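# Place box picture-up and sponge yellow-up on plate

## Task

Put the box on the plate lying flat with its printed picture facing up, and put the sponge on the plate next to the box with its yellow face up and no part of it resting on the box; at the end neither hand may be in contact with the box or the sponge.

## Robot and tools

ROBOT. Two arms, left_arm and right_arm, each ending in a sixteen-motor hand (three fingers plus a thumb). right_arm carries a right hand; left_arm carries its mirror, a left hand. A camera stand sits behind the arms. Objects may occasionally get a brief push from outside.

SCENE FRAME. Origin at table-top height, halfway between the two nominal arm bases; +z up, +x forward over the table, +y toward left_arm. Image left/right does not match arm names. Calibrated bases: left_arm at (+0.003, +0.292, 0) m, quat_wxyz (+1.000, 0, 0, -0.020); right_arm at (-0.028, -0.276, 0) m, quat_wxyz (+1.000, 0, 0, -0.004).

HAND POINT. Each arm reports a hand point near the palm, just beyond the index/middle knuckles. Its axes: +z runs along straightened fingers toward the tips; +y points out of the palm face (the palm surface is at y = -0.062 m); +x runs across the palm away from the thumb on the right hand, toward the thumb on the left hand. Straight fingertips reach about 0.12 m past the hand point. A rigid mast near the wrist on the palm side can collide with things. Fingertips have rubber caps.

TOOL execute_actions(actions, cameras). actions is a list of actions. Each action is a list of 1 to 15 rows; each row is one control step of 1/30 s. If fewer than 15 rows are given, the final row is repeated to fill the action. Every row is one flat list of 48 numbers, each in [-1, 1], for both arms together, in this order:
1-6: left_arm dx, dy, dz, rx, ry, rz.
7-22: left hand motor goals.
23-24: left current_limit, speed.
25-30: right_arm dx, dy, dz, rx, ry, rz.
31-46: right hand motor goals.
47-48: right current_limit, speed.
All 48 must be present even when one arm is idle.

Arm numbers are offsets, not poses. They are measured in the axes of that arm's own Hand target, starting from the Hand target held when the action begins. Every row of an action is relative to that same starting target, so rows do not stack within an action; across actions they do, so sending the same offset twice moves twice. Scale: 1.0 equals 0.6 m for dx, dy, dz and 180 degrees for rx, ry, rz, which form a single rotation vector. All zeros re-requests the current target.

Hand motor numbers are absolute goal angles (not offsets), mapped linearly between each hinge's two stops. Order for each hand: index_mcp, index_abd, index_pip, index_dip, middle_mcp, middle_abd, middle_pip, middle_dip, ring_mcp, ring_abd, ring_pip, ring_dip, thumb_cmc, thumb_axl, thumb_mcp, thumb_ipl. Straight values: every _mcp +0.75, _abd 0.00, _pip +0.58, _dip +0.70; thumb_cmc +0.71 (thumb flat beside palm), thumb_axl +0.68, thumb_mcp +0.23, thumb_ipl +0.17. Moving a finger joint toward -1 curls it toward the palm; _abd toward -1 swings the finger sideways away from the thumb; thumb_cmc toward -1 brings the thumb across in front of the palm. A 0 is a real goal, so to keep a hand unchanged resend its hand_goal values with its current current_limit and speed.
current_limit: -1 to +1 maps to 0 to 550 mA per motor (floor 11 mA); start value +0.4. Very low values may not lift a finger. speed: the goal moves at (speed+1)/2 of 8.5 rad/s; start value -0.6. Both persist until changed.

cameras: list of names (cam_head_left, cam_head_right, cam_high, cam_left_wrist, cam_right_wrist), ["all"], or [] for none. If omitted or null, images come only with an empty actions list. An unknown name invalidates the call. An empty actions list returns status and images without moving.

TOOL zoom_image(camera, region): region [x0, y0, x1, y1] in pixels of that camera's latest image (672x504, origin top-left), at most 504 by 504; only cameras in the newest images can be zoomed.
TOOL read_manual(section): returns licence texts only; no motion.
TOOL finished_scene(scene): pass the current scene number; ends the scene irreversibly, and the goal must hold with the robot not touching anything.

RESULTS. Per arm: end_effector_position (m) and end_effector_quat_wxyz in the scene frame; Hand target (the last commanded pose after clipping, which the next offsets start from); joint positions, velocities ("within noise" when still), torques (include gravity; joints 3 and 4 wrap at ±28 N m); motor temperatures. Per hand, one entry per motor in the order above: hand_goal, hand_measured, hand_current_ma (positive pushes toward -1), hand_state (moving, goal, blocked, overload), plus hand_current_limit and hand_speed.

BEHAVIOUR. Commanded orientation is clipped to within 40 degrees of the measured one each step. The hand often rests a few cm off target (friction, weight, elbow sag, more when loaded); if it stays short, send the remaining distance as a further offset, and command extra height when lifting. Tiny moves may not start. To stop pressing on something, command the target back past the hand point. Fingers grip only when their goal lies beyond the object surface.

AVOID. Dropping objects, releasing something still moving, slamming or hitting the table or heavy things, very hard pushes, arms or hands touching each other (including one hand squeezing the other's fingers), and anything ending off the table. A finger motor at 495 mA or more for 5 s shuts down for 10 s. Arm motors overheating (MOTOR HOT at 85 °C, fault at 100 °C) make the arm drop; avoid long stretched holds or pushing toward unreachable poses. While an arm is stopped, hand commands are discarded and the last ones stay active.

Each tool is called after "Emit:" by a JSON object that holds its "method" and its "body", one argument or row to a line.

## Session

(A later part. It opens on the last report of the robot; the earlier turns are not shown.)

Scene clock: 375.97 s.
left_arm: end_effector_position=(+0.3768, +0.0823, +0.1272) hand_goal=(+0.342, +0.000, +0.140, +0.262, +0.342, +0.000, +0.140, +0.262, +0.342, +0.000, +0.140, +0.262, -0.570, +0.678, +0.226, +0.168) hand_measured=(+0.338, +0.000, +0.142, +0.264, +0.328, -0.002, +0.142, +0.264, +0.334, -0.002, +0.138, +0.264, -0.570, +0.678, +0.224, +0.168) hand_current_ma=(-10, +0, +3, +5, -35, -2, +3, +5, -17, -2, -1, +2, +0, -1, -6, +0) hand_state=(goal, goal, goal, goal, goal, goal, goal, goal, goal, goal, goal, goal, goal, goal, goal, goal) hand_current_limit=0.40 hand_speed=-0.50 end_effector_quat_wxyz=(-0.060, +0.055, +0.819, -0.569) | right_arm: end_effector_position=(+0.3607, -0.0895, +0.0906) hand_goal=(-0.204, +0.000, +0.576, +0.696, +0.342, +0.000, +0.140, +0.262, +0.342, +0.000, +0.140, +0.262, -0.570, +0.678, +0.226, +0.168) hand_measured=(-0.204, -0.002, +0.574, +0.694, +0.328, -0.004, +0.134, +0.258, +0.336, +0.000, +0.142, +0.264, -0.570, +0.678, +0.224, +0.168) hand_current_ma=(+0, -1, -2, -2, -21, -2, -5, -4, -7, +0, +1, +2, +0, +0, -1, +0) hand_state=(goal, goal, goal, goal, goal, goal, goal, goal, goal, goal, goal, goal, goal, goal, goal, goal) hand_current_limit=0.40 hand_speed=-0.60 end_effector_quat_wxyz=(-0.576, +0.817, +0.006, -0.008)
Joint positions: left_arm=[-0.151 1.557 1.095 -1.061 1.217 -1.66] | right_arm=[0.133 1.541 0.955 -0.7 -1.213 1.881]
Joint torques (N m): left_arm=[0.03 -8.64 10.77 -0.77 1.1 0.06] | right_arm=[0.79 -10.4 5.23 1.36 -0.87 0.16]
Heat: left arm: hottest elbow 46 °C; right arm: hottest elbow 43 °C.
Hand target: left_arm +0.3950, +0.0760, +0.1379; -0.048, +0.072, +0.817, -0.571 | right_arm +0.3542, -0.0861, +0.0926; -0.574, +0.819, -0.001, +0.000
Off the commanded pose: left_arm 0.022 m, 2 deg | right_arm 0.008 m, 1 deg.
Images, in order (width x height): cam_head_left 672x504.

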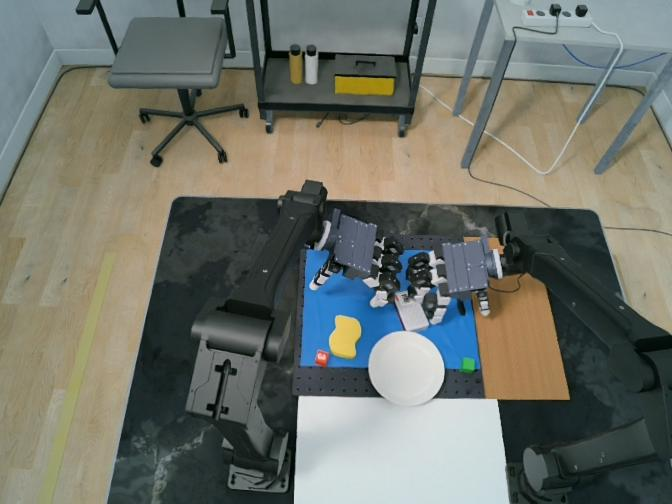

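Emit:
{"method": "execute_actions", "body": {
  "actions": [
    [[0.0174,0.0337,-0.0926,0,0,0,0.342,0,0.139,0.261,0.342,0,0.139,0.261,0.342,0,0.139,0.261,-0.571,0.678,0.226,0.168,0.4,-0.5,0,0.0171,-0.047,0,0,0,-0.205,0,0.576,0.696,0.342,0,0.139,0.261,0.342,0,0.139,0.261,-0.571,0.678,0.226,0.168,0.4,-0.6]],
    [[0,0,0,0,0,0,0.342,0,0.139,0.261,0.342,0,0.139,0.261,0.342,0,0.139,0.261,-0.571,0.678,0.226,0.168,0.4,-0.5,0.09,-0.004,-0.0015,0,0,0,-0.205,0,0.576,0.696,0.342,0,0.139,0.261,0.342,0,0.139,0.261,-0.571,0.678,0.226,0.168,0.4,-0.6]],
    [[0,0,0,0,0,0,0.342,0,0.139,0.261,0.342,0,0.139,0.261,0.342,0,0.139,0.261,-0.571,0.678,0.226,0.168,0.4,-0.5,0,-0.0342,0.094,0,0,0,-0.205,0,0.576,0.696,0.342,0,0.139,0.261,0.342,0,0.139,0.261,-0.571,0.678,0.226,0.168,0.4,-0.6]]
  ],
  "cameras": ["cam_head_left"]
}}

Emit:
{"method": "zoom_image", "body": {
  "camera": "cam_head_left",
  "region": [340, 230, 500, 350]
}}

Scene clock: 390.60 s.
left_arm: end_effector_position=(+0.3766, +0.1370, +0.1295) hand_goal=(+0.342, +0.000, +0.140, +0.262, +0.342, +0.000, +0.140, +0.262, +0.342, +0.000, +0.140, +0.262, -0.570, +0.678, +0.226, +0.168) hand_measured=(+0.338, +0.000, +0.142, +0.264, +0.330, -0.002, +0.142, +0.264, +0.334, -0.002, +0.138, +0.264, -0.570, +0.678, +0.224, +0.168) hand_current_ma=(-10, +0, +3, +5, -28, -2, +2, +5, -17, -2, -1, +2, +0, -1, -6, +0) hand_state=(goal, goal, goal, goal, goal, goal, goal, goal, goal, goal, goal, goal, goal, goal, goal, goal) hand_current_limit=0.40 hand_speed=-0.50 end_effector_quat_wxyz=(-0.061, +0.060, +0.817, -0.570) | right_arm: end_effector_position=(+0.4023, -0.0583, +0.0954) hand_goal=(-0.204, +0.000, +0.576, +0.696, +0.342, +0.000, +0.140, +0.262, +0.342, +0.000, +0.140, +0.262, -0.570, +0.678, +0.226, +0.168) hand_measured=(-0.204, -0.002, +0.574, +0.694, +0.330, -0.002, +0.136, +0.260, +0.336, +0.000, +0.142, +0.264, -0.570, +0.678, +0.224, +0.168) hand_current_ma=(+0, -1, -2, -2, -18, -2, -3, -2, -7, +0, +1, +2, +0, +0, -1, +0) hand_state=(goal, goal, goal, goal, goal, goal, goal, goal, goal, goal, goal, goal, goal, goal, goal, goal) hand_current_limit=0.40 hand_speed=-0.60 end_effector_quat_wxyz=(-0.574, +0.819, +0.002, -0.006)
Joint positions: left_arm=[-0.023 1.605 1.149 -1.422 1.202 -1.277] | right_arm=[0.191 1.62 1.058 -0.573 -1.184 2.045]
Joint torques (N m): left_arm=[0.5 -9.05 10.09 -1.36 1.02 0.08] | right_arm=[0.15 -9.93 7.41 1.77 -0.77 0.14]
Heat: left arm: hottest elbow 47 °C; right arm: hottest elbow 42 °C.
Hand target: left_arm +0.3949, +0.1359, +0.1380; -0.048, +0.072, +0.817, -0.571 | right_arm +0.4083, -0.0562, +0.0951; -0.574, +0.819, -0.001, +0.000
Off the commanded pose: left_arm 0.020 m, 2 deg | right_arm 0.006 m, 1 deg.
Images, in order (width x height): cam_head_left 672x504.

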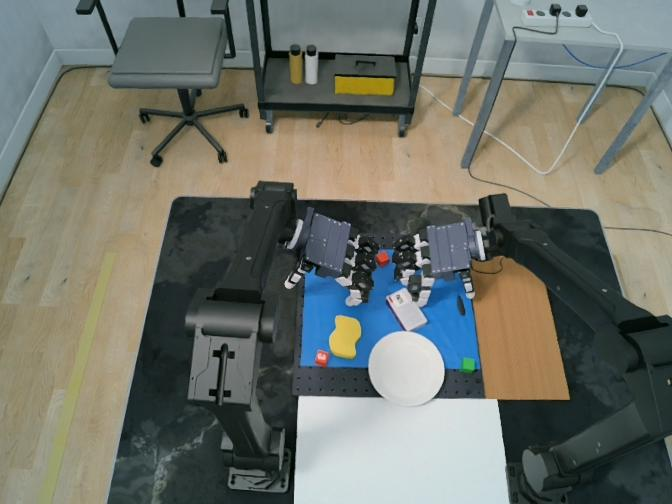

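Scaled by 3.150.

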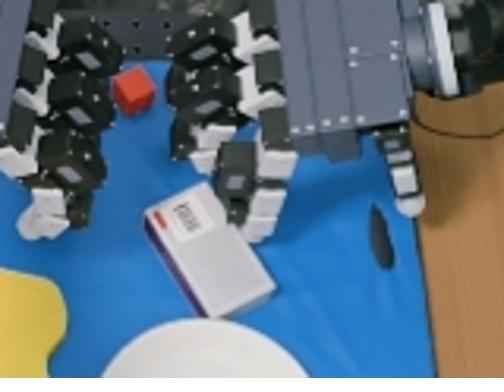

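Emit:
{"method": "execute_actions", "body": {
  "actions": [
    [[0,0,0,0,0,0,0.342,0,0.139,0.261,0.342,0,0.139,0.261,0.342,0,0.139,0.261,-0.571,0.678,0.226,0.168,0.4,-0.5,0.0167,-0.0285,0.0783,0,-0.0313,-0.0114,-0.205,0,0.576,0.696,0.342,0,0.139,0.261,0.342,0,0.139,0.261,-0.571,0.678,0.226,0.168,0.4,-0.6]]
  ],
  "cameras": ["cam_head_left"]
}}

Emit:
{"method": "zoom_image", "body": {
  "camera": "cam_head_left",
  "region": [340, 230, 500, 350]
}}

Scene clock: 394.93 s.
left_arm: end_effector_position=(+0.3766, +0.1370, +0.1295) hand_goal=(+0.342, +0.000, +0.140, +0.262, +0.342, +0.000, +0.140, +0.262, +0.342, +0.000, +0.140, +0.262, -0.570, +0.678, +0.226, +0.168) hand_measured=(+0.338, +0.000, +0.142, +0.264, +0.330, -0.002, +0.142, +0.264, +0.334, -0.002, +0.138, +0.264, -0.570, +0.678, +0.224, +0.168) hand_current_ma=(-10, +0, +3, +5, -28, -2, +2, +5, -17, -2, -1, +2, +0, -1, -6, +0) hand_state=(goal, goal, goal, goal, goal, goal, goal, goal, goal, goal, goal, goal, goal, goal, goal, goal) hand_current_limit=0.40 hand_speed=-0.50 end_effector_quat_wxyz=(-0.061, +0.060, +0.817, -0.570) | right_arm: end_effector_position=(+0.4046, -0.0143, +0.0911) hand_goal=(-0.204, +0.000, +0.576, +0.696, +0.342, +0.000, +0.140, +0.262, +0.342, +0.000, +0.140, +0.262, -0.570, +0.678, +0.226, +0.168) hand_measured=(-0.212, -0.008, +0.570, +0.694, +0.330, -0.002, +0.138, +0.260, +0.336, +0.000, +0.142, +0.264, -0.570, +0.678, +0.224, +0.168) hand_current_ma=(-11, -7, -6, -2, -15, -2, -2, -2, -7, +0, +1, +2, +0, +0, -1, +0) hand_state=(goal, goal, goal, goal, goal, goal, goal, goal, goal, goal, goal, goal, goal, goal, goal, goal) hand_current_limit=0.40 hand_speed=-0.60 end_effector_quat_wxyz=(-0.573, +0.818, +0.039, -0.030)
Joint positions: left_arm=[-0.023 1.605 1.149 -1.422 1.202 -1.277] | right_arm=[0.28 1.681 1.123 -0.573 -1.183 2.046]
Joint torques (N m): left_arm=[0.32 -8.82 10.1 -1.29 1.02 0.07] | right_arm=[0.67 -9.41 10.13 0.83 -0.83 0.13]
Heat: left arm: hottest elbow 48 °C; right arm: hottest elbow 42 °C.
Hand target: left_arm +0.3949, +0.1359, +0.1380; -0.048, +0.072, +0.817, -0.571 | right_arm +0.4183, -0.0062, +0.0950; -0.573, +0.818, +0.042, -0.030
Off the commanded pose: left_arm 0.020 m, 2 deg | right_arm 0.016 m, 0 deg.
Images, in order (width x height): cam_head_left 672x504.

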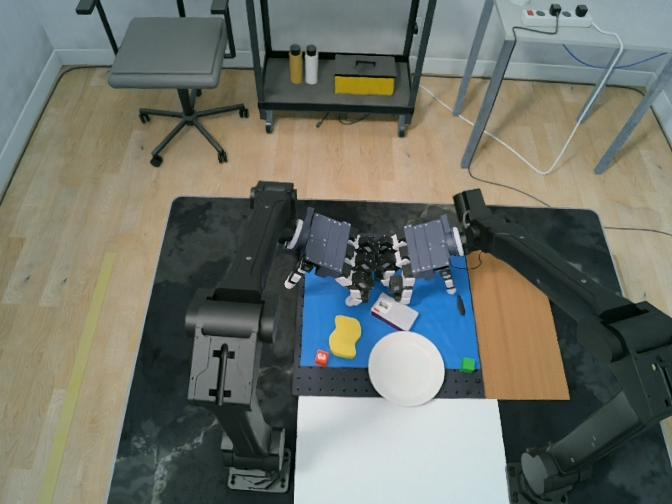

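Scaled by 3.150.

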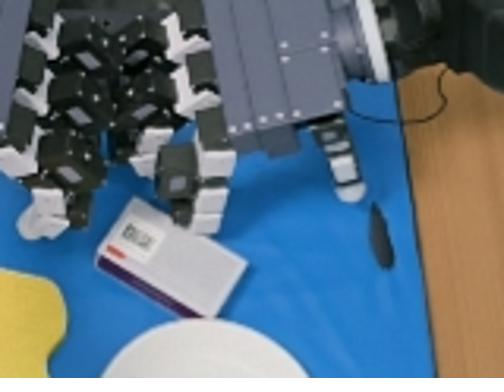

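Emit:
{"method": "execute_actions", "body": {
  "actions": [
    [[0,0,0,0,0,0,0.342,0,0.139,0.261,0.342,0,0.139,0.261,0.342,0,0.139,0.261,-0.571,0.678,0.226,0.168,0.4,-0.5,-0.0209,0.068,-0.187,0,0,0,-0.205,0,0.576,0.696,0.342,0,0.139,0.261,0.342,0,0.139,0.261,-0.571,0.678,0.226,0.168,0.4,-0.6]],
    [[-0.0203,-0.0393,0.108,0,0.0653,0.0237,0.282,0,0.431,0.406,0.342,0,0.139,0.261,0.342,0,0.139,0.261,-0.571,0.678,0.226,0.168,0.4,-0.5,-0.0209,0.068,-0.187,0,0,0,0.342,0,0.139,0.261,0.342,0,0.139,0.261,0.342,0,0.139,0.261,-0.571,0.678,0.226,0.168,0.4,-0.6]],
    [[-0.0138,-0.0412,0.1133,0,0.0653,0.0237,0.282,0,0.431,0.406,0.342,0,0.139,0.261,0.342,0,0.139,0.261,-0.571,0.678,0.226,0.168,0.4,-0.5,0,0,0,0,0,0,0.342,0,0.139,0.261,0.342,0,0.139,0.261,0.342,0,0.139,0.261,-0.571,0.678,0.226,0.168,0.4,-0.6]]
  ],
  "cameras": ["cam_head_left"]
}}

Emit:
{"method": "zoom_image", "body": {
  "camera": "cam_head_left",
  "region": [320, 230, 480, 350]
}}

Scene clock: 420.10 s.
left_arm: end_effector_position=(+0.3567, -0.0017, +0.1311) hand_goal=(+0.282, +0.000, +0.432, +0.406, +0.342, +0.000, +0.140, +0.262, +0.342, +0.000, +0.140, +0.262, -0.570, +0.678, +0.226, +0.168) hand_measured=(+0.276, +0.000, +0.428, +0.404, +0.332, -0.002, +0.142, +0.264, +0.334, -0.002, +0.138, +0.264, -0.570, +0.678, +0.224, +0.168) hand_current_ma=(-11, +0, -8, -4, -26, -2, +2, +5, -17, -2, -1, +2, +0, -1, -6, +0) hand_state=(goal, goal, goal, goal, goal, goal, goal, goal, goal, goal, goal, goal, goal, goal, goal, goal) hand_current_limit=0.40 hand_speed=-0.50 end_effector_quat_wxyz=(-0.184, +0.238, +0.784, -0.543) | right_arm: end_effector_position=(+0.4047, -0.2486, +0.0924) hand_goal=(+0.342, +0.000, +0.140, +0.262, +0.342, +0.000, +0.140, +0.262, +0.342, +0.000, +0.140, +0.262, -0.570, +0.678, +0.226, +0.168) hand_measured=(+0.330, -0.004, +0.142, +0.264, +0.336, -0.002, +0.138, +0.260, +0.336, +0.000, +0.142, +0.264, -0.570, +0.678, +0.224, +0.168) hand_current_ma=(-16, -2, +1, +2, -8, -1, -1, -2, -7, +0, +1, +2, +0, +0, -1, +0) hand_state=(goal, goal, goal, goal, goal, goal, goal, goal, goal, goal, goal, goal, goal, goal, goal, goal) hand_current_limit=0.40 hand_speed=-0.60 end_effector_quat_wxyz=(-0.563, +0.826, +0.020, -0.018)
Joint positions: left_arm=[-0.374 1.813 1.415 -1.689 1.166 -1.05] | right_arm=[-0.208 1.821 1.316 -1.664 -1.112 0.928]
Joint torques (N m): left_arm=[1.44 -11.69 9.94 -1.8 0.79 0.11] | right_arm=[1.08 -10.46 8.66 -1.2 -0.65 -0.08]
Motor temperatures (°C): left_arm=[29 30 52 22 26 26] | right_arm=[24 27 44 23 27 25]
Heat: left arm: hottest elbow 52 °C; right arm: hottest elbow 44 °C.
Hand target: left_arm +0.3751, -0.0041, +0.1377; -0.171, +0.247, +0.782, -0.546 | right_arm +0.4179, -0.2463, +0.0950; -0.573, +0.818, +0.042, -0.030
Off the commanded pose: left_arm 0.020 m, 2 deg | right_arm 0.014 m, 3 deg.
joint sent to its limit (right arm) — joint 4 (wrist pitch), lower limit. The joint targets are off in orientation, not in position.
Images, in order (width x height): cam_head_left 672x504.

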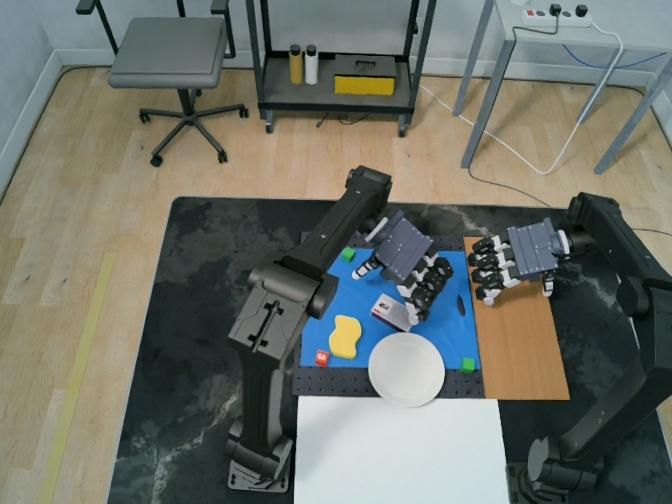

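Scaled by 3.150.

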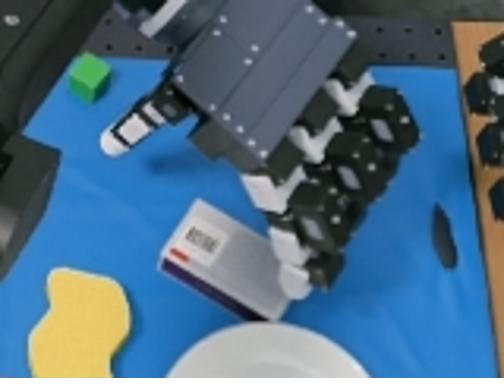

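Emit:
{"method": "execute_actions", "body": {
  "actions": [
    [[-0.0372,0.0286,0.0824,0,0,0,0.282,0,0.431,0.406,0.342,0,0.139,0.261,0.342,0,0.139,0.261,-0.571,0.678,0.226,0.168,0.4,-0.5,0,0,0,0,0,0,0.342,0,0.139,0.261,0.342,0,0.139,0.261,0.342,0,0.139,0.261,-0.571,0.678,0.226,0.168,0.4,-0.6]]
  ],
  "cameras": ["cam_head_left","cam_head_right","cam_high"]
}}

Emit:
{"method": "zoom_image", "body": {
  "camera": "cam_head_left",
  "region": [340, 240, 460, 340]
}}

Emit:
{"method": "zoom_image", "body": {
  "camera": "cam_high",
  "region": [310, 150, 430, 250]
}}

Scene clock: 424.97 s.
left_arm: end_effector_position=(+0.3596, -0.0436, +0.0984) hand_goal=(+0.282, +0.000, +0.432, +0.406, +0.342, +0.000, +0.140, +0.262, +0.342, +0.000, +0.140, +0.262, -0.570, +0.678, +0.226, +0.168) hand_measured=(+0.276, +0.000, +0.428, +0.404, +0.332, -0.002, +0.142, +0.264, +0.334, -0.002, +0.138, +0.264, -0.570, +0.678, +0.224, +0.168) hand_current_ma=(-11, +0, -8, -4, -26, -2, +2, +5, -17, -2, -1, +2, +0, -1, -6, +0) hand_state=(goal, goal, goal, goal, goal, goal, goal, goal, goal, goal, goal, goal, goal, goal, goal, goal) hand_current_limit=0.40 hand_speed=-0.50 end_effector_quat_wxyz=(-0.182, +0.243, +0.781, -0.546) | right_arm: end_effector_position=(+0.4047, -0.2486, +0.0924) hand_goal=(+0.342, +0.000, +0.140, +0.262, +0.342, +0.000, +0.140, +0.262, +0.342, +0.000, +0.140, +0.262, -0.570, +0.678, +0.226, +0.168) hand_measured=(+0.330, -0.004, +0.142, +0.264, +0.336, -0.002, +0.138, +0.260, +0.336, +0.000, +0.142, +0.264, -0.570, +0.678, +0.224, +0.168) hand_current_ma=(-16, -2, +1, +2, -8, -1, -1, -2, -7, +0, +1, +2, +0, +0, -1, +0) hand_state=(goal, goal, goal, goal, goal, goal, goal, goal, goal, goal, goal, goal, goal, goal, goal, goal) hand_current_limit=0.40 hand_speed=-0.60 end_effector_quat_wxyz=(-0.563, +0.826, +0.020, -0.017)
Joint positions: left_arm=[-0.445 1.868 1.415 -1.487 1.2 -1.197] | right_arm=[-0.208 1.821 1.316 -1.664 -1.112 0.928]
Joint torques (N m): left_arm=[0.21 -13.39 8.68 -0.36 0.94 -0.23] | right_arm=[1.14 -10.4 8.68 -1.18 -0.65 -0.07]
Heat: left arm: hottest elbow 51 °C; right arm: hottest elbow 43 °C.
Hand target: left_arm +0.3704, -0.0501, +0.1046; -0.171, +0.247, +0.782, -0.546 | right_arm +0.4179, -0.2463, +0.0951; -0.573, +0.818, +0.042, -0.030
Off the commanded pose: left_arm 0.014 m, 1 deg | right_arm 0.014 m, 3 deg.
joint sent to its limit (right arm) — joint 4 (wrist pitch), lower limit. The joint targets are off in orientation, not in position.
Images, in order (width x height): cam_head_left 672x504, cam_head_right 672x504, cam_high 672x504.

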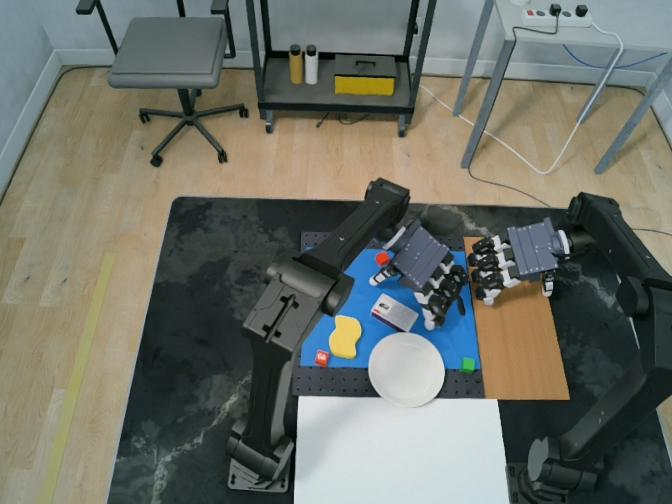

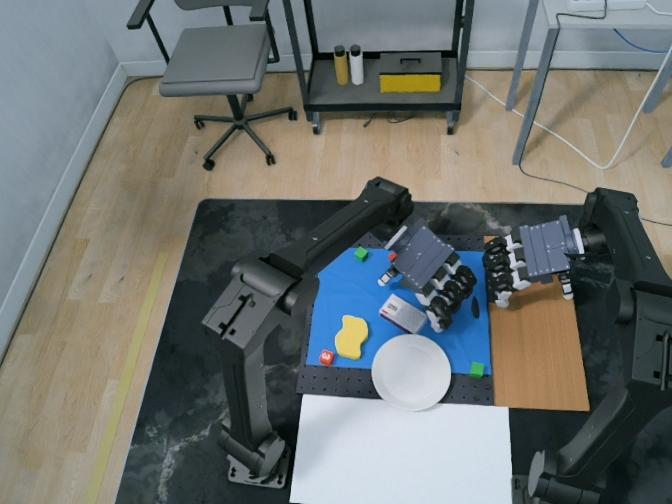

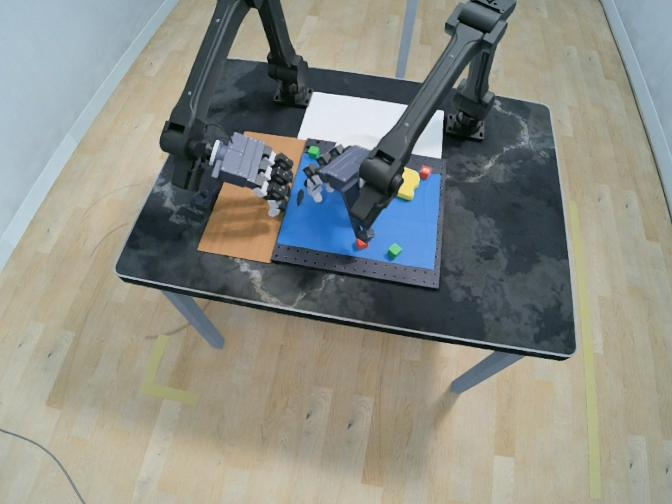

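Scaled by 4.200.

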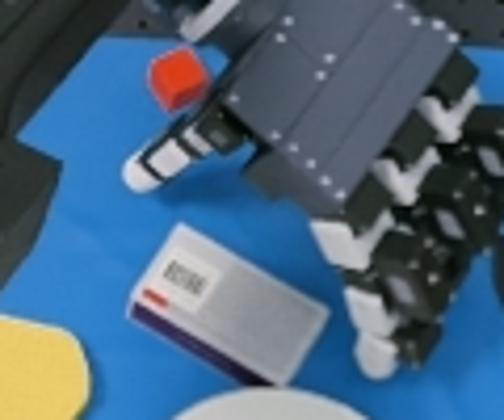

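Scaled by 4.200.

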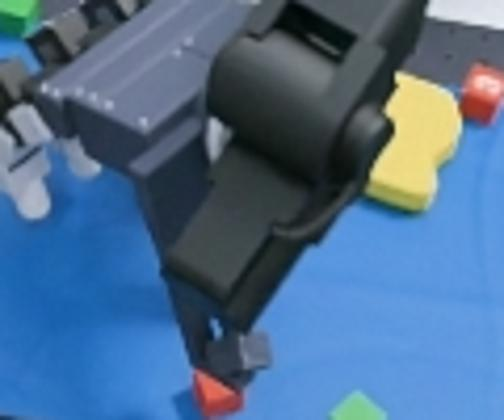

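Emit:
{"method": "execute_actions", "body": {
  "actions": [
    [[0.0169,0.0405,0.0154,0,-0.0157,-0.0057,0.282,0,0.431,0.406,0.342,0,0.139,0.261,0.342,0,0.139,0.261,-0.571,0.678,0.226,0.168,0.4,-0.5,0,0,0,0,0,0,0.342,0,0.139,0.261,0.342,0,0.139,0.261,0.342,0,0.139,0.261,-0.571,0.678,0.226,0.168,0.4,-0.6]]
  ],
  "cameras": ["cam_head_left","cam_left_wrist"]
}}

Emit:
{"method": "zoom_image", "body": {
  "camera": "cam_head_left",
  "region": [340, 240, 460, 340]
}}

Scene clock: 440.17 s.
left_arm: end_effector_position=(+0.3626, -0.0473, +0.0744) hand_goal=(+0.282, +0.000, +0.432, +0.406, +0.342, +0.000, +0.140, +0.262, +0.342, +0.000, +0.140, +0.262, -0.570, +0.678, +0.226, +0.168) hand_measured=(+0.278, +0.000, +0.430, +0.404, +0.332, -0.002, +0.142, +0.264, +0.334, -0.002, +0.138, +0.264, -0.570, +0.678, +0.224, +0.168) hand_current_ma=(-10, +0, -4, -4, -26, -2, +2, +5, -17, -2, -1, +2, +0, -1, -6, +0) hand_state=(goal, goal, goal, goal, goal, goal, goal, goal, goal, goal, goal, goal, goal, goal, goal, goal) hand_current_limit=0.40 hand_speed=-0.50 end_effector_quat_wxyz=(-0.160, +0.230, +0.786, -0.552) | right_arm: end_effector_position=(+0.4047, -0.2486, +0.0924) hand_goal=(+0.342, +0.000, +0.140, +0.262, +0.342, +0.000, +0.140, +0.262, +0.342, +0.000, +0.140, +0.262, -0.570, +0.678, +0.226, +0.168) hand_measured=(+0.330, -0.004, +0.142, +0.264, +0.336, -0.002, +0.138, +0.260, +0.336, +0.000, +0.142, +0.264, -0.570, +0.678, +0.224, +0.168) hand_current_ma=(-16, -2, +1, +2, -8, -1, -1, -2, -7, +0, +1, +2, +0, +0, -1, +0) hand_state=(goal, goal, goal, goal, goal, goal, goal, goal, goal, goal, goal, goal, goal, goal, goal, goal) hand_current_limit=0.40 hand_speed=-0.60 end_effector_quat_wxyz=(-0.563, +0.826, +0.020, -0.017)
Joint positions: left_arm=[-0.445 1.857 1.339 -1.278 1.215 -1.33] | right_arm=[-0.208 1.821 1.316 -1.664 -1.112 0.928]
Joint torques (N m): left_arm=[0.97 -14.56 5.65 -0.24 0.89 -0.22] | right_arm=[1.08 -10.46 8.69 -1.18 -0.65 -0.07]
Heat: left arm: hottest elbow 49 °C; right arm: hottest elbow 43 °C.
Hand target: left_arm +0.3619, -0.0445, +0.0784; -0.156, +0.227, +0.788, -0.550 | right_arm +0.4179, -0.2463, +0.0951; -0.573, +0.818, +0.042, -0.030
Off the commanded pose: left_arm 0.005 m, 1 deg | right_arm 0.014 m, 3 deg.
joint sent to its limit (right arm) — joint 4 (wrist pitch), lower limit. The joint targets are off in orientation, not in position.
Images, in order (width x height): cam_head_left 672x504, cam_left_wrist 672x504.

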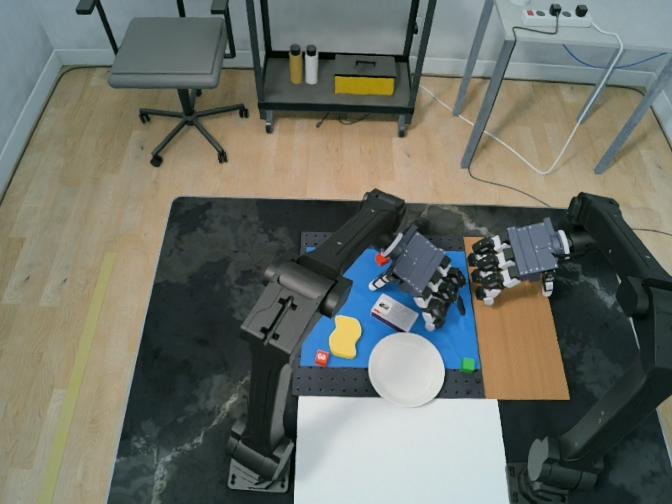

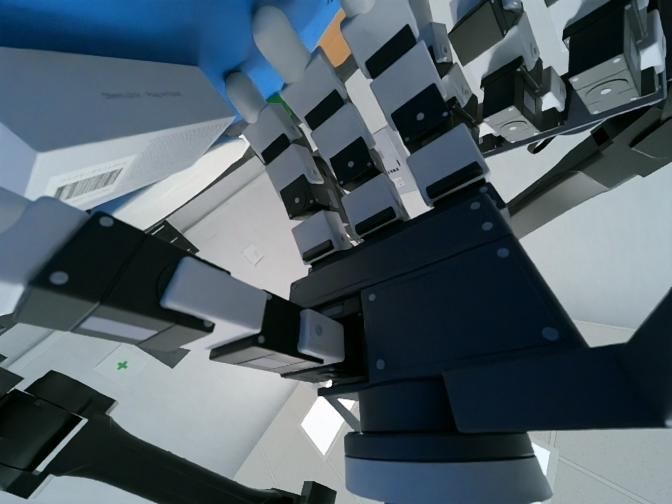

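Scaled by 4.200.

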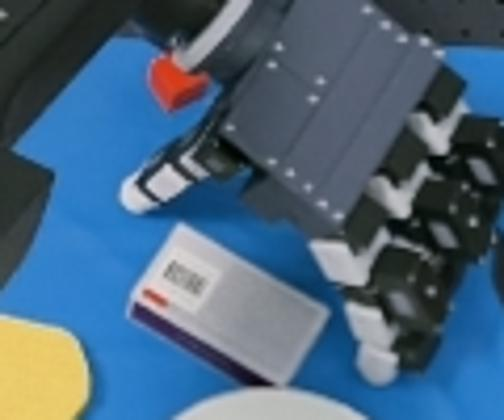

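Emit:
{"method": "execute_actions", "body": {
  "actions": [
    [[0.0283,0,0,0,0,0,0.282,0,0.431,0.406,0.342,0,0.139,0.261,0.342,0,0.139,0.261,-0.571,0.678,0.226,0.168,0.4,-0.5,0,0,0,0,0,0,0.342,0,0.139,0.261,0.342,0,0.139,0.261,0.342,0,0.139,0.261,-0.571,0.678,0.226,0.168,0.4,-0.6]]
  ],
  "cameras": ["cam_head_left"]
}}

Emit:
{"method": "zoom_image", "body": {
  "camera": "cam_head_left",
  "region": [340, 240, 460, 340]
}}

Scene clock: 447.13 s.
left_arm: end_effector_position=(+0.3467, -0.0386, +0.0740) hand_goal=(+0.282, +0.000, +0.432, +0.406, +0.342, +0.000, +0.140, +0.262, +0.342, +0.000, +0.140, +0.262, -0.570, +0.678, +0.226, +0.168) hand_measured=(+0.278, -0.002, +0.430, +0.404, +0.332, -0.002, +0.142, +0.264, +0.334, -0.002, +0.138, +0.264, -0.570, +0.678, +0.224, +0.168) hand_current_ma=(-8, -2, -4, -4, -26, -2, +2, +5, -17, -2, -1, +2, +0, -1, -6, +0) hand_state=(goal, goal, goal, goal, goal, goal, goal, goal, goal, goal, goal, goal, goal, goal, goal, goal) hand_current_limit=0.40 hand_speed=-0.50 end_effector_quat_wxyz=(-0.162, +0.229, +0.786, -0.550) | right_arm: end_effector_position=(+0.4047, -0.2486, +0.0924) hand_goal=(+0.342, +0.000, +0.140, +0.262, +0.342, +0.000, +0.140, +0.262, +0.342, +0.000, +0.140, +0.262, -0.570, +0.678, +0.226, +0.168) hand_measured=(+0.330, -0.004, +0.142, +0.264, +0.336, -0.002, +0.138, +0.260, +0.336, +0.000, +0.142, +0.264, -0.570, +0.678, +0.224, +0.168) hand_current_ma=(-16, -2, +1, +2, -8, -1, -1, -2, -7, +0, +1, +2, +0, +0, -1, +0) hand_state=(goal, goal, goal, goal, goal, goal, goal, goal, goal, goal, goal, goal, goal, goal, goal, goal) hand_current_limit=0.40 hand_speed=-0.60 end_effector_quat_wxyz=(-0.563, +0.826, +0.020, -0.017)
Joint positions: left_arm=[-0.445 1.819 1.281 -1.262 1.212 -1.33] | right_arm=[-0.208 1.821 1.316 -1.664 -1.112 0.928]
Joint torques (N m): left_arm=[1.03 -14.27 5.7 -0.2 0.93 -0.21] | right_arm=[1.03 -10.46 8.68 -1.2 -0.65 -0.07]
Heat: left arm: hottest elbow 49 °C; right arm: hottest elbow 42 °C.
Hand target: left_arm +0.3475, -0.0355, +0.0784; -0.156, +0.227, +0.788, -0.550 | right_arm +0.4179, -0.2463, +0.0951; -0.573, +0.818, +0.042, -0.030
Off the commanded pose: left_arm 0.005 m, 1 deg | right_arm 0.014 m, 3 deg.
joint sent to its limit (right arm) — joint 4 (wrist pitch), lower limit. The joint targets are off in orientation, not in position.
Images, in order (width x height): cam_head_left 672x504.

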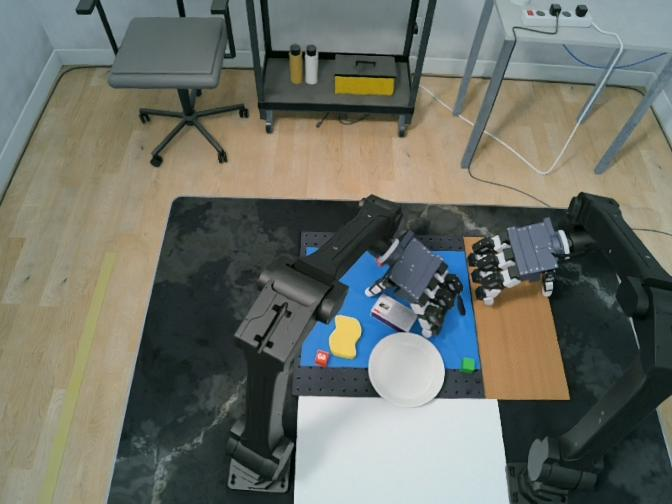

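Scaled by 4.200.

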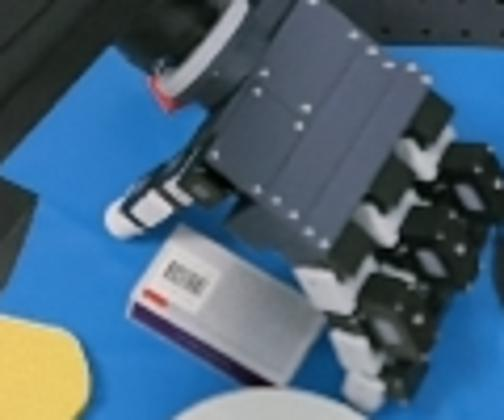

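Emit:
{"method": "execute_actions", "body": {
  "actions": [
    [[0,0,0,0,0,0,0.342,0,0.139,0.261,0.342,0,0.139,0.261,0.342,0,0.139,0.261,-0.571,0.678,0.14,0.168,0.3,-0.7,0,0,0,0,0,0,0.342,0,0.139,0.261,0.342,0,0.139,0.261,0.342,0,0.139,0.261,-0.571,0.678,0.226,0.168,0.4,-0.6]],
    [[0,0,0,0,0,0,0.26,0,0.05,0.17,0.342,0,0.139,0.261,0.342,0,0.139,0.261,-0.571,0.678,0.07,0.168,0.3,-0.7,0,0,0,0,0,0,0.342,0,0.139,0.261,0.342,0,0.139,0.261,0.342,0,0.139,0.261,-0.571,0.678,0.226,0.168,0.4,-0.6]]
  ],
  "cameras": ["cam_head_left","cam_left_wrist"]
}}

Emit:
{"method": "zoom_image", "body": {
  "camera": "cam_head_left",
  "region": [340, 240, 460, 340]
}}

Scene clock: 452.20 s.
left_arm: end_effector_position=(+0.3467, -0.0384, +0.0737) hand_goal=(+0.260, +0.000, +0.050, +0.170, +0.342, +0.000, +0.140, +0.262, +0.342, +0.000, +0.140, +0.262, -0.570, +0.678, +0.070, +0.168) hand_measured=(+0.310, +0.000, +0.114, +0.210, +0.332, -0.002, +0.142, +0.264, +0.334, -0.002, +0.138, +0.264, -0.572, +0.678, +0.118, +0.180) hand_current_ma=(+173, -1, +217, +127, -25, -2, +2, +5, -17, -2, -1, +2, -3, -1, +212, +43) hand_state=(blocked, goal, blocked, blocked, goal, goal, goal, goal, goal, goal, goal, goal, goal, goal, blocked, goal) hand_current_limit=0.30 hand_speed=-0.70 end_effector_quat_wxyz=(-0.162, +0.229, +0.787, -0.550) | right_arm: end_effector_position=(+0.4047, -0.2486, +0.0924) hand_goal=(+0.342, +0.000, +0.140, +0.262, +0.342, +0.000, +0.140, +0.262, +0.342, +0.000, +0.140, +0.262, -0.570, +0.678, +0.226, +0.168) hand_measured=(+0.330, -0.004, +0.142, +0.264, +0.336, -0.002, +0.138, +0.260, +0.336, +0.000, +0.142, +0.264, -0.570, +0.678, +0.224, +0.168) hand_current_ma=(-16, -2, +1, +2, -8, -1, -1, -2, -7, +0, +1, +2, +0, +0, -1, +0) hand_state=(goal, goal, goal, goal, goal, goal, goal, goal, goal, goal, goal, goal, goal, goal, goal, goal) hand_current_limit=0.40 hand_speed=-0.60 end_effector_quat_wxyz=(-0.563, +0.826, +0.020, -0.017)
Joint positions: left_arm=[-0.445 1.819 1.281 -1.261 1.211 -1.33] | right_arm=[-0.208 1.821 1.316 -1.664 -1.112 0.928]
Joint torques (N m): left_arm=[1.08 -14.04 5.65 -0.14 0.98 -0.21] | right_arm=[1.14 -10.46 8.66 -1.18 -0.65 -0.07]
Heat: left arm: hottest elbow 48 °C; right arm: hottest elbow 42 °C.
Hand target: left_arm +0.3474, -0.0355, +0.0783; -0.156, +0.226, +0.788, -0.550 | right_arm +0.4179, -0.2463, +0.0951; -0.573, +0.818, +0.042, -0.030
Off the commanded pose: left_arm 0.005 m, 1 deg | right_arm 0.014 m, 3 deg.
joint sent to its limit (right arm) — joint 4 (wrist pitch), lower limit. The joint targets are off in orientation, not in position.
Images, in order (width x height): cam_head_left 672x504, cam_left_wrist 672x504.

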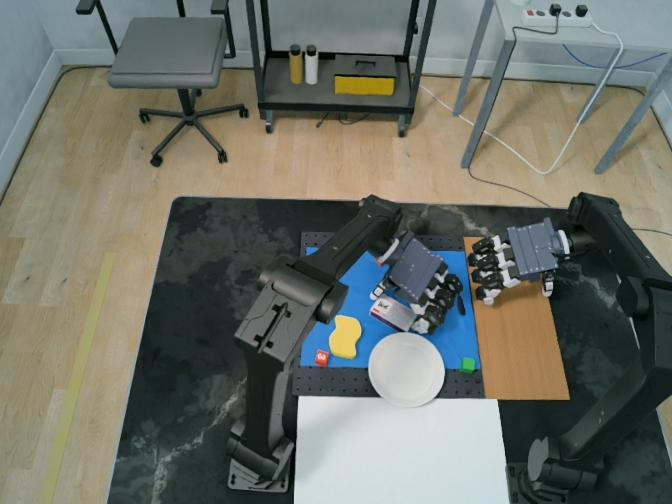

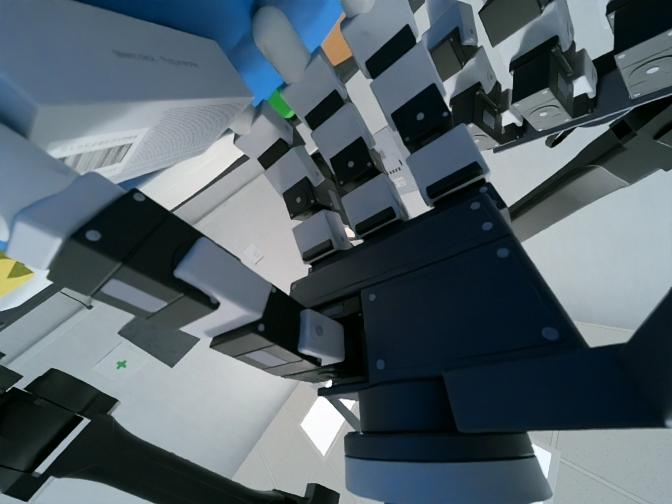

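Scaled by 4.200.

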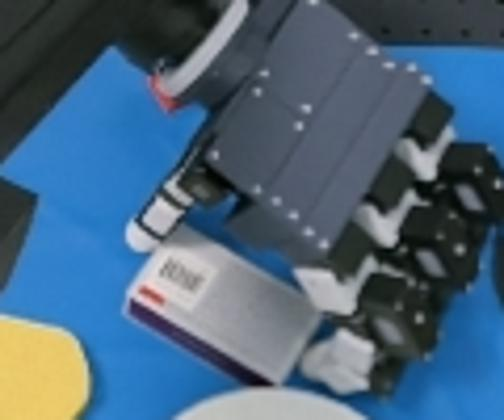

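Emit:
{"method": "execute_actions", "body": {
  "actions": [
    [[0,0,0,0,0,0,0.21,0,0,0.13,0.342,0,0.139,0.261,0.342,0,0.139,0.261,-0.571,0.678,0.03,0.168,0.3,-0.7,0,0,0,0,0,0,0.342,0,0.139,0.261,0.342,0,0.139,0.261,0.342,0,0.139,0.261,-0.571,0.678,0.226,0.168,0.4,-0.6]],
    [[0,-0.047,-0.0171,0,0,0,0.21,0,0,0.13,0.342,0,0.139,0.261,0.342,0,0.139,0.261,-0.571,0.678,0.03,0.168,0.3,-0.7,0,0,0,0,0,0,0.342,0,0.139,0.261,0.342,0,0.139,0.261,0.342,0,0.139,0.261,-0.571,0.678,0.226,0.168,0.4,-0.6]]
  ],
  "cameras": ["cam_head_left","cam_left_wrist"]
}}

Emit:
{"method": "zoom_image", "body": {
  "camera": "cam_head_left",
  "region": [340, 240, 460, 340]
}}

Scene clock: 458.37 s.
left_arm: end_effector_position=(+0.3410, -0.0351, +0.0944) hand_goal=(+0.210, +0.000, +0.000, +0.130, +0.342, +0.000, +0.140, +0.262, +0.342, +0.000, +0.140, +0.262, -0.570, +0.678, +0.030, +0.168) hand_measured=(+0.310, +0.000, +0.110, +0.184, +0.332, -0.002, +0.142, +0.264, +0.334, -0.002, +0.138, +0.264, -0.578, +0.678, +0.118, +0.188) hand_current_ma=(+358, +0, +357, +176, -25, -2, +2, +5, -17, -2, -1, +2, -15, -1, +357, +80) hand_state=(blocked, goal, blocked, blocked, goal, goal, goal, goal, goal, goal, goal, goal, goal, goal, blocked, blocked) hand_current_limit=0.30 hand_speed=-0.70 end_effector_quat_wxyz=(-0.161, +0.230, +0.787, -0.549) | right_arm: end_effector_position=(+0.4047, -0.2486, +0.0924) hand_goal=(+0.342, +0.000, +0.140, +0.262, +0.342, +0.000, +0.140, +0.262, +0.342, +0.000, +0.140, +0.262, -0.570, +0.678, +0.226, +0.168) hand_measured=(+0.330, -0.004, +0.142, +0.264, +0.336, -0.002, +0.138, +0.260, +0.336, +0.000, +0.142, +0.264, -0.570, +0.678, +0.224, +0.168) hand_current_ma=(-16, -2, +1, +2, -8, -1, -1, -2, -7, +0, +1, +2, +0, +0, -1, +0) hand_state=(goal, goal, goal, goal, goal, goal, goal, goal, goal, goal, goal, goal, goal, goal, goal, goal) hand_current_limit=0.40 hand_speed=-0.60 end_effector_quat_wxyz=(-0.563, +0.826, +0.020, -0.017)
Joint positions: left_arm=[-0.445 1.776 1.281 -1.302 1.209 -1.33] | right_arm=[-0.208 1.821 1.316 -1.664 -1.112 0.928]
Joint torques (N m): left_arm=[0.91 -13.27 8.29 -1.4 1.04 -0.24] | right_arm=[1.08 -10.46 8.68 -1.2 -0.65 -0.07]
Motor temperatures (°C): left_arm=[29 31 47 22 26 26] | right_arm=[24 27 42 23 27 25]
Heat: left arm: hottest elbow 47 °C; right arm: hottest elbow 42 °C.
Hand target: left_arm +0.3473, -0.0356, +0.1085; -0.156, +0.227, +0.788, -0.550 | right_arm +0.4179, -0.2463, +0.0951; -0.573, +0.818, +0.042, -0.030
Off the commanded pose: left_arm 0.015 m, 1 deg | right_arm 0.014 m, 3 deg.
joint sent to its limit (right arm) — joint 4 (wrist pitch), lower limit. The joint targets are off in orientation, not in position.
Images, in order (width x height): cam_head_left 672x504, cam_left_wrist 672x504.

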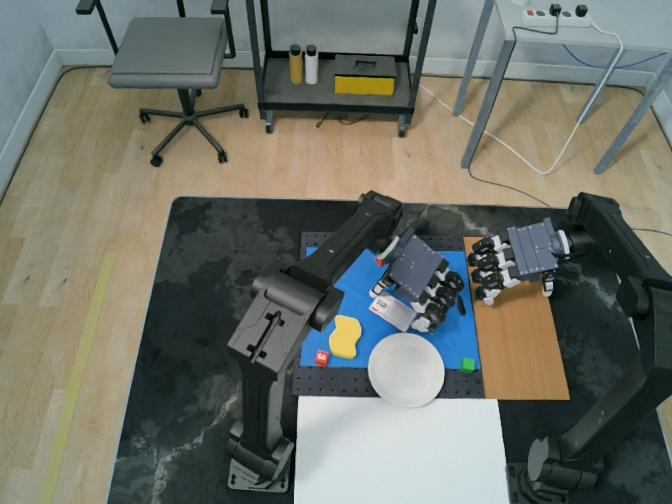

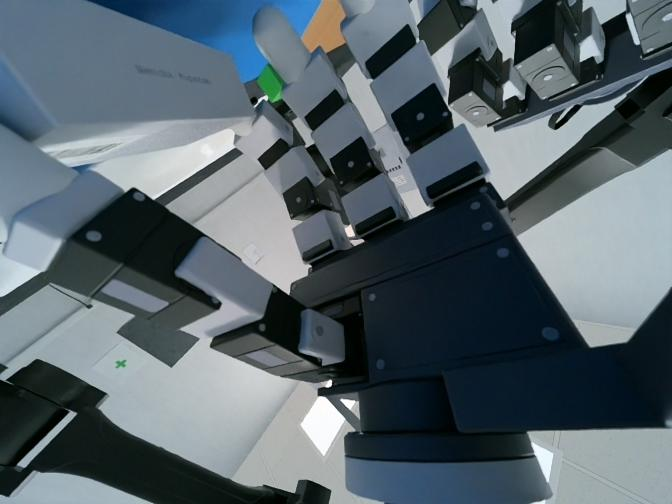

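Scaled by 4.200.

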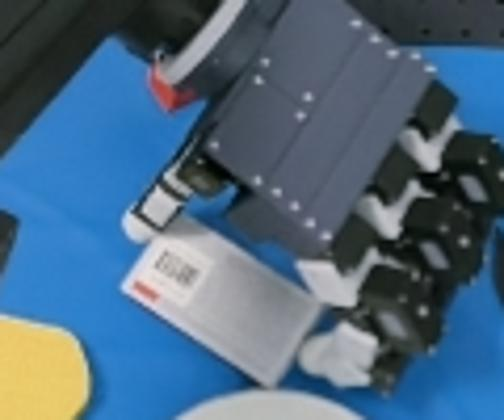

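Emit:
{"method": "execute_actions", "body": {
  "actions": [
    [[0,-0.047,-0.0171,0,0,0,0.21,0,0,0.13,0.342,0,0.139,0.261,0.342,0,0.139,0.261,-0.571,0.678,0.03,0.168,0.3,-0.7,0,0,0,0,0,0,0.342,0,0.139,0.261,0.342,0,0.139,0.261,0.342,0,0.139,0.261,-0.571,0.678,0.226,0.168,0.4,-0.6]],
    [[0,-0.0235,-0.0085,0,0,0,0.21,0,0,0.13,0.342,0,0.139,0.261,0.342,0,0.139,0.261,-0.571,0.678,0.03,0.168,0.3,-0.7,0,0,0,0,0,0,0.342,0,0.139,0.261,0.342,0,0.139,0.261,0.342,0,0.139,0.261,-0.571,0.678,0.226,0.168,0.4,-0.6]]
  ],
  "cameras": ["cam_head_left","cam_left_wrist","cam_right_wrist"]
}}

Emit:
{"method": "zoom_image", "body": {
  "camera": "cam_head_left",
  "region": [340, 240, 460, 340]
}}

Scene clock: 464.20 s.
left_arm: end_effector_position=(+0.3317, -0.0302, +0.1291) hand_goal=(+0.210, +0.000, +0.000, +0.130, +0.342, +0.000, +0.140, +0.262, +0.342, +0.000, +0.140, +0.262, -0.570, +0.678, +0.030, +0.168) hand_measured=(+0.310, +0.000, +0.110, +0.182, +0.332, -0.002, +0.142, +0.264, +0.334, -0.002, +0.138, +0.264, -0.578, +0.678, +0.118, +0.190) hand_current_ma=(+357, +1, +358, +175, -25, -2, +2, +5, -17, -2, -1, +2, -19, -1, +357, +81) hand_state=(blocked, goal, blocked, blocked, goal, goal, goal, goal, goal, goal, goal, goal, goal, goal, blocked, blocked) hand_current_limit=0.30 hand_speed=-0.70 end_effector_quat_wxyz=(-0.175, +0.219, +0.789, -0.546) | right_arm: end_effector_position=(+0.4047, -0.2486, +0.0924) hand_goal=(+0.342, +0.000, +0.140, +0.262, +0.342, +0.000, +0.140, +0.262, +0.342, +0.000, +0.140, +0.262, -0.570, +0.678, +0.226, +0.168) hand_measured=(+0.330, -0.004, +0.142, +0.264, +0.336, -0.002, +0.138, +0.260, +0.336, +0.000, +0.142, +0.264, -0.570, +0.678, +0.224, +0.168) hand_current_ma=(-16, -2, +1, +2, -8, -1, -1, -2, -7, +0, +1, +2, +0, +0, -1, +0) hand_state=(goal, goal, goal, goal, goal, goal, goal, goal, goal, goal, goal, goal, goal, goal, goal, goal) hand_current_limit=0.40 hand_speed=-0.60 end_effector_quat_wxyz=(-0.563, +0.826, +0.020, -0.017)
Joint positions: left_arm=[-0.445 1.731 1.314 -1.414 1.209 -1.333] | right_arm=[-0.208 1.821 1.316 -1.664 -1.112 0.928]
Joint torques (N m): left_arm=[0.85 -13.16 10.5 -1.35 1.05 -0.25] | right_arm=[1.08 -10.46 8.69 -1.2 -0.65 -0.06]
Heat: left arm: hottest elbow 47 °C; right arm: hottest elbow 42 °C.
Hand target: left_arm +0.3471, -0.0357, +0.1534; -0.156, +0.226, +0.788, -0.550 | right_arm +0.4179, -0.2463, +0.0951; -0.573, +0.818, +0.042, -0.030
Off the commanded pose: left_arm 0.030 m, 2 deg | right_arm 0.014 m, 3 deg.
joint sent to its limit (right arm) — joint 4 (wrist pitch), lower limit. The joint targets are off in orientation, not in position.
Images, in order (width x height): cam_head_left 672x504, cam_left_wrist 672x504, cam_right_wrist 672x504.

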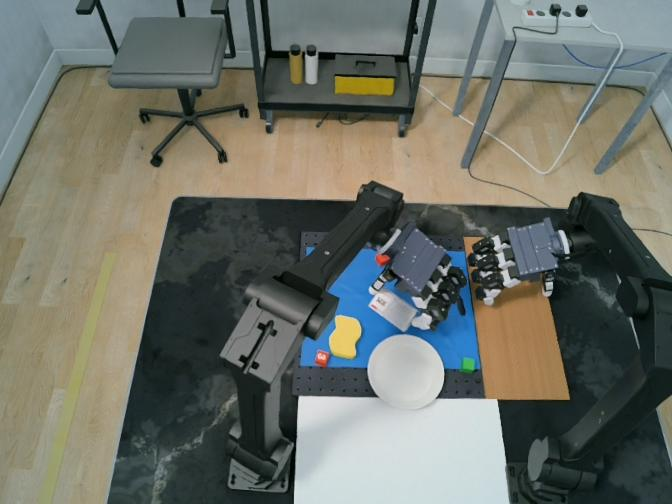

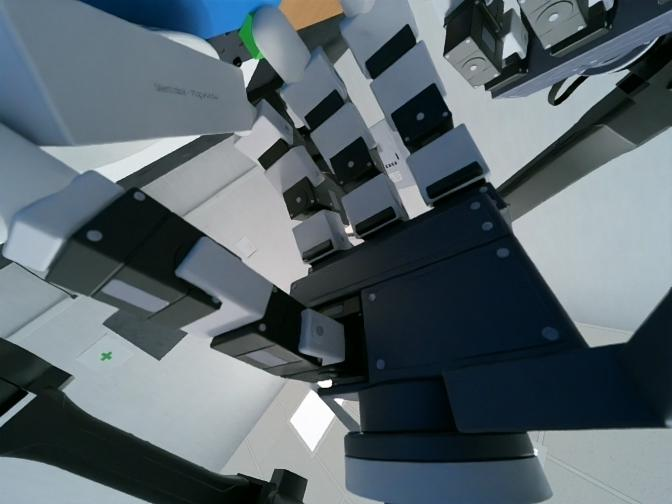

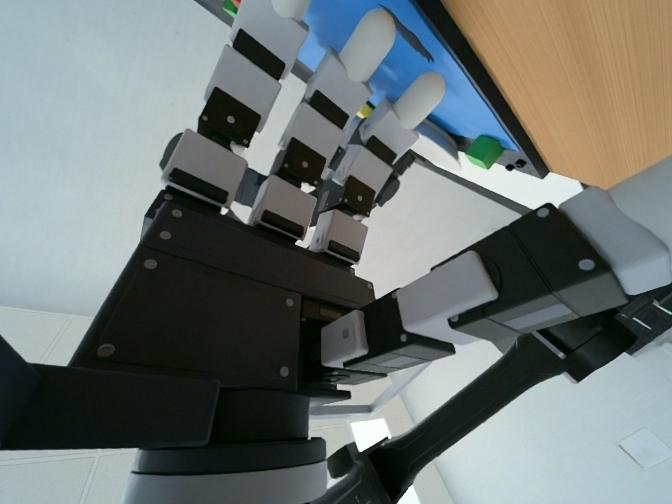

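Scaled by 4.200.

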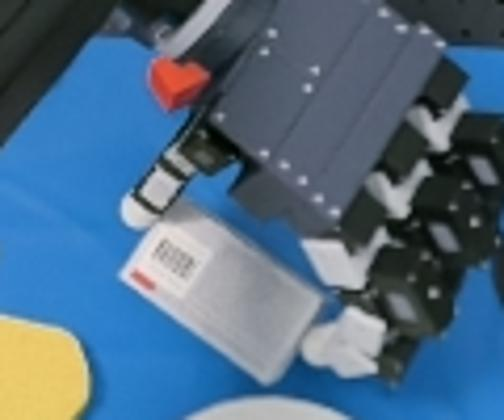

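Emit:
{"method": "execute_actions", "body": {
  "actions": [
    [[-0.0424,0.009,-0.0249,0,-0.057,0.1567,0.21,0,0,0.13,0.342,0,0.139,0.261,0.342,0,0.139,0.261,-0.571,0.678,0.03,0.168,0.3,-0.7,0,0,0,0,0,0,0.342,0,0.139,0.261,0.342,0,0.139,0.261,0.342,0,0.139,0.261,-0.571,0.678,0.226,0.168,0.4,-0.6]]
  ],
  "cameras": ["cam_head_left","cam_left_wrist"]
}}

Emit:
{"method": "zoom_image", "body": {
  "camera": "cam_head_left",
  "region": [340, 240, 460, 340]
}}

Scene clock: 472.27 s.
left_arm: end_effector_position=(+0.3736, -0.0380, +0.1513) hand_goal=(+0.210, +0.000, +0.000, +0.130, +0.342, +0.000, +0.140, +0.262, +0.342, +0.000, +0.140, +0.262, -0.570, +0.678, +0.030, +0.168) hand_measured=(+0.310, +0.004, +0.110, +0.182, +0.332, +0.000, +0.142, +0.264, +0.334, +0.000, +0.138, +0.264, -0.570, +0.678, +0.118, +0.190) hand_current_ma=(+357, +8, +358, +174, -25, -1, +2, +5, -16, -1, -1, +2, -1, -1, +358, +81) hand_state=(blocked, goal, blocked, blocked, goal, goal, goal, goal, goal, goal, goal, goal, goal, goal, blocked, blocked) hand_current_limit=0.30 hand_speed=-0.70 end_effector_quat_wxyz=(+0.043, +0.366, +0.719, -0.589) | right_arm: end_effector_position=(+0.4047, -0.2486, +0.0924) hand_goal=(+0.342, +0.000, +0.140, +0.262, +0.342, +0.000, +0.140, +0.262, +0.342, +0.000, +0.140, +0.262, -0.570, +0.678, +0.226, +0.168) hand_measured=(+0.330, -0.004, +0.142, +0.264, +0.336, -0.002, +0.138, +0.260, +0.336, +0.000, +0.142, +0.264, -0.570, +0.678, +0.224, +0.168) hand_current_ma=(-16, -2, +1, +2, -8, -1, -1, -2, -7, +0, +1, +2, +0, +0, -1, +0) hand_state=(goal, goal, goal, goal, goal, goal, goal, goal, goal, goal, goal, goal, goal, goal, goal, goal) hand_current_limit=0.40 hand_speed=-0.60 end_effector_quat_wxyz=(-0.563, +0.826, +0.020, -0.017)
Joint positions: left_arm=[-0.403 1.557 1.147 -1.022 1.26 -1.173] | right_arm=[-0.208 1.821 1.316 -1.664 -1.112 0.928]
Joint torques (N m): left_arm=[1.26 -10.99 7.04 0.73 1.23 -0.03] | right_arm=[1.08 -10.46 8.68 -1.2 -0.65 -0.07]
Heat: left arm: hottest elbow 47 °C; right arm: hottest elbow 42 °C.
Hand target: left_arm +0.3770, -0.0358, +0.1537; +0.053, +0.362, +0.720, -0.590 | right_arm +0.4179, -0.2463, +0.0951; -0.573, +0.818, +0.042, -0.030
Off the commanded pose: left_arm 0.005 m, 1 deg | right_arm 0.014 m, 3 deg.
joint sent to its limit (right arm) — joint 4 (wrist pitch), lower limit. The joint targets are off in orientation, not in position.
Images, in order (width x height): cam_head_left 672x504, cam_left_wrist 672x504.

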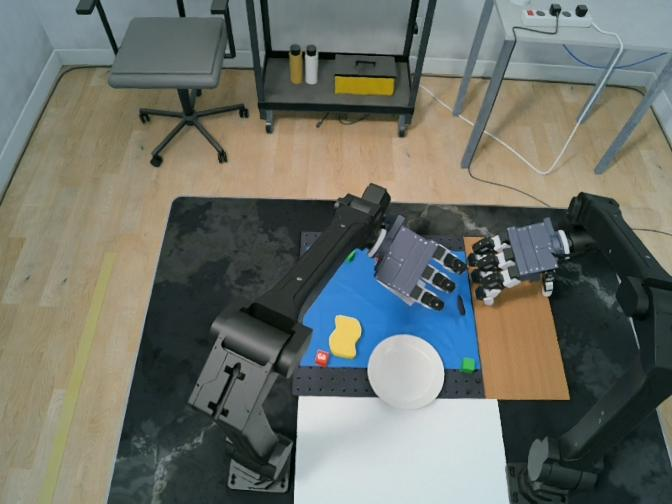

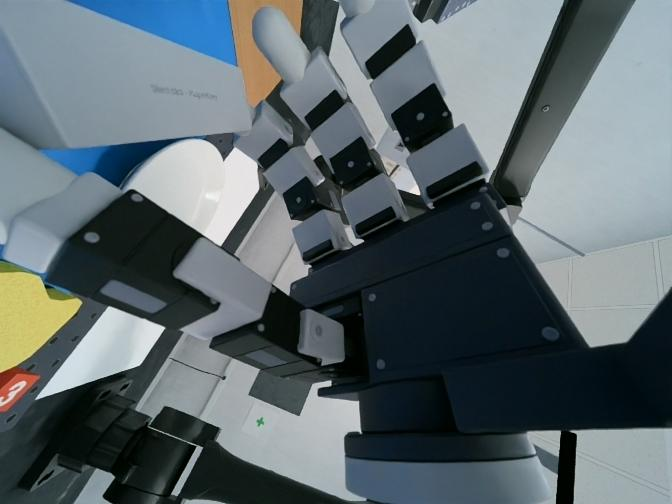

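Scaled by 4.200.

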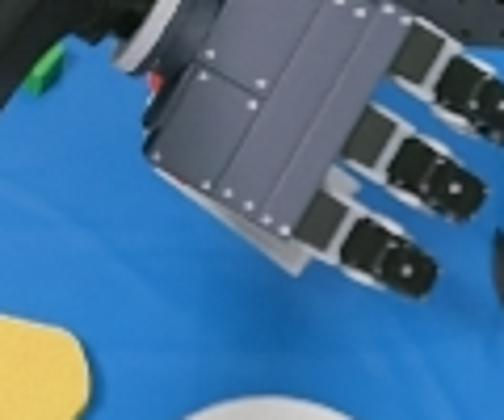

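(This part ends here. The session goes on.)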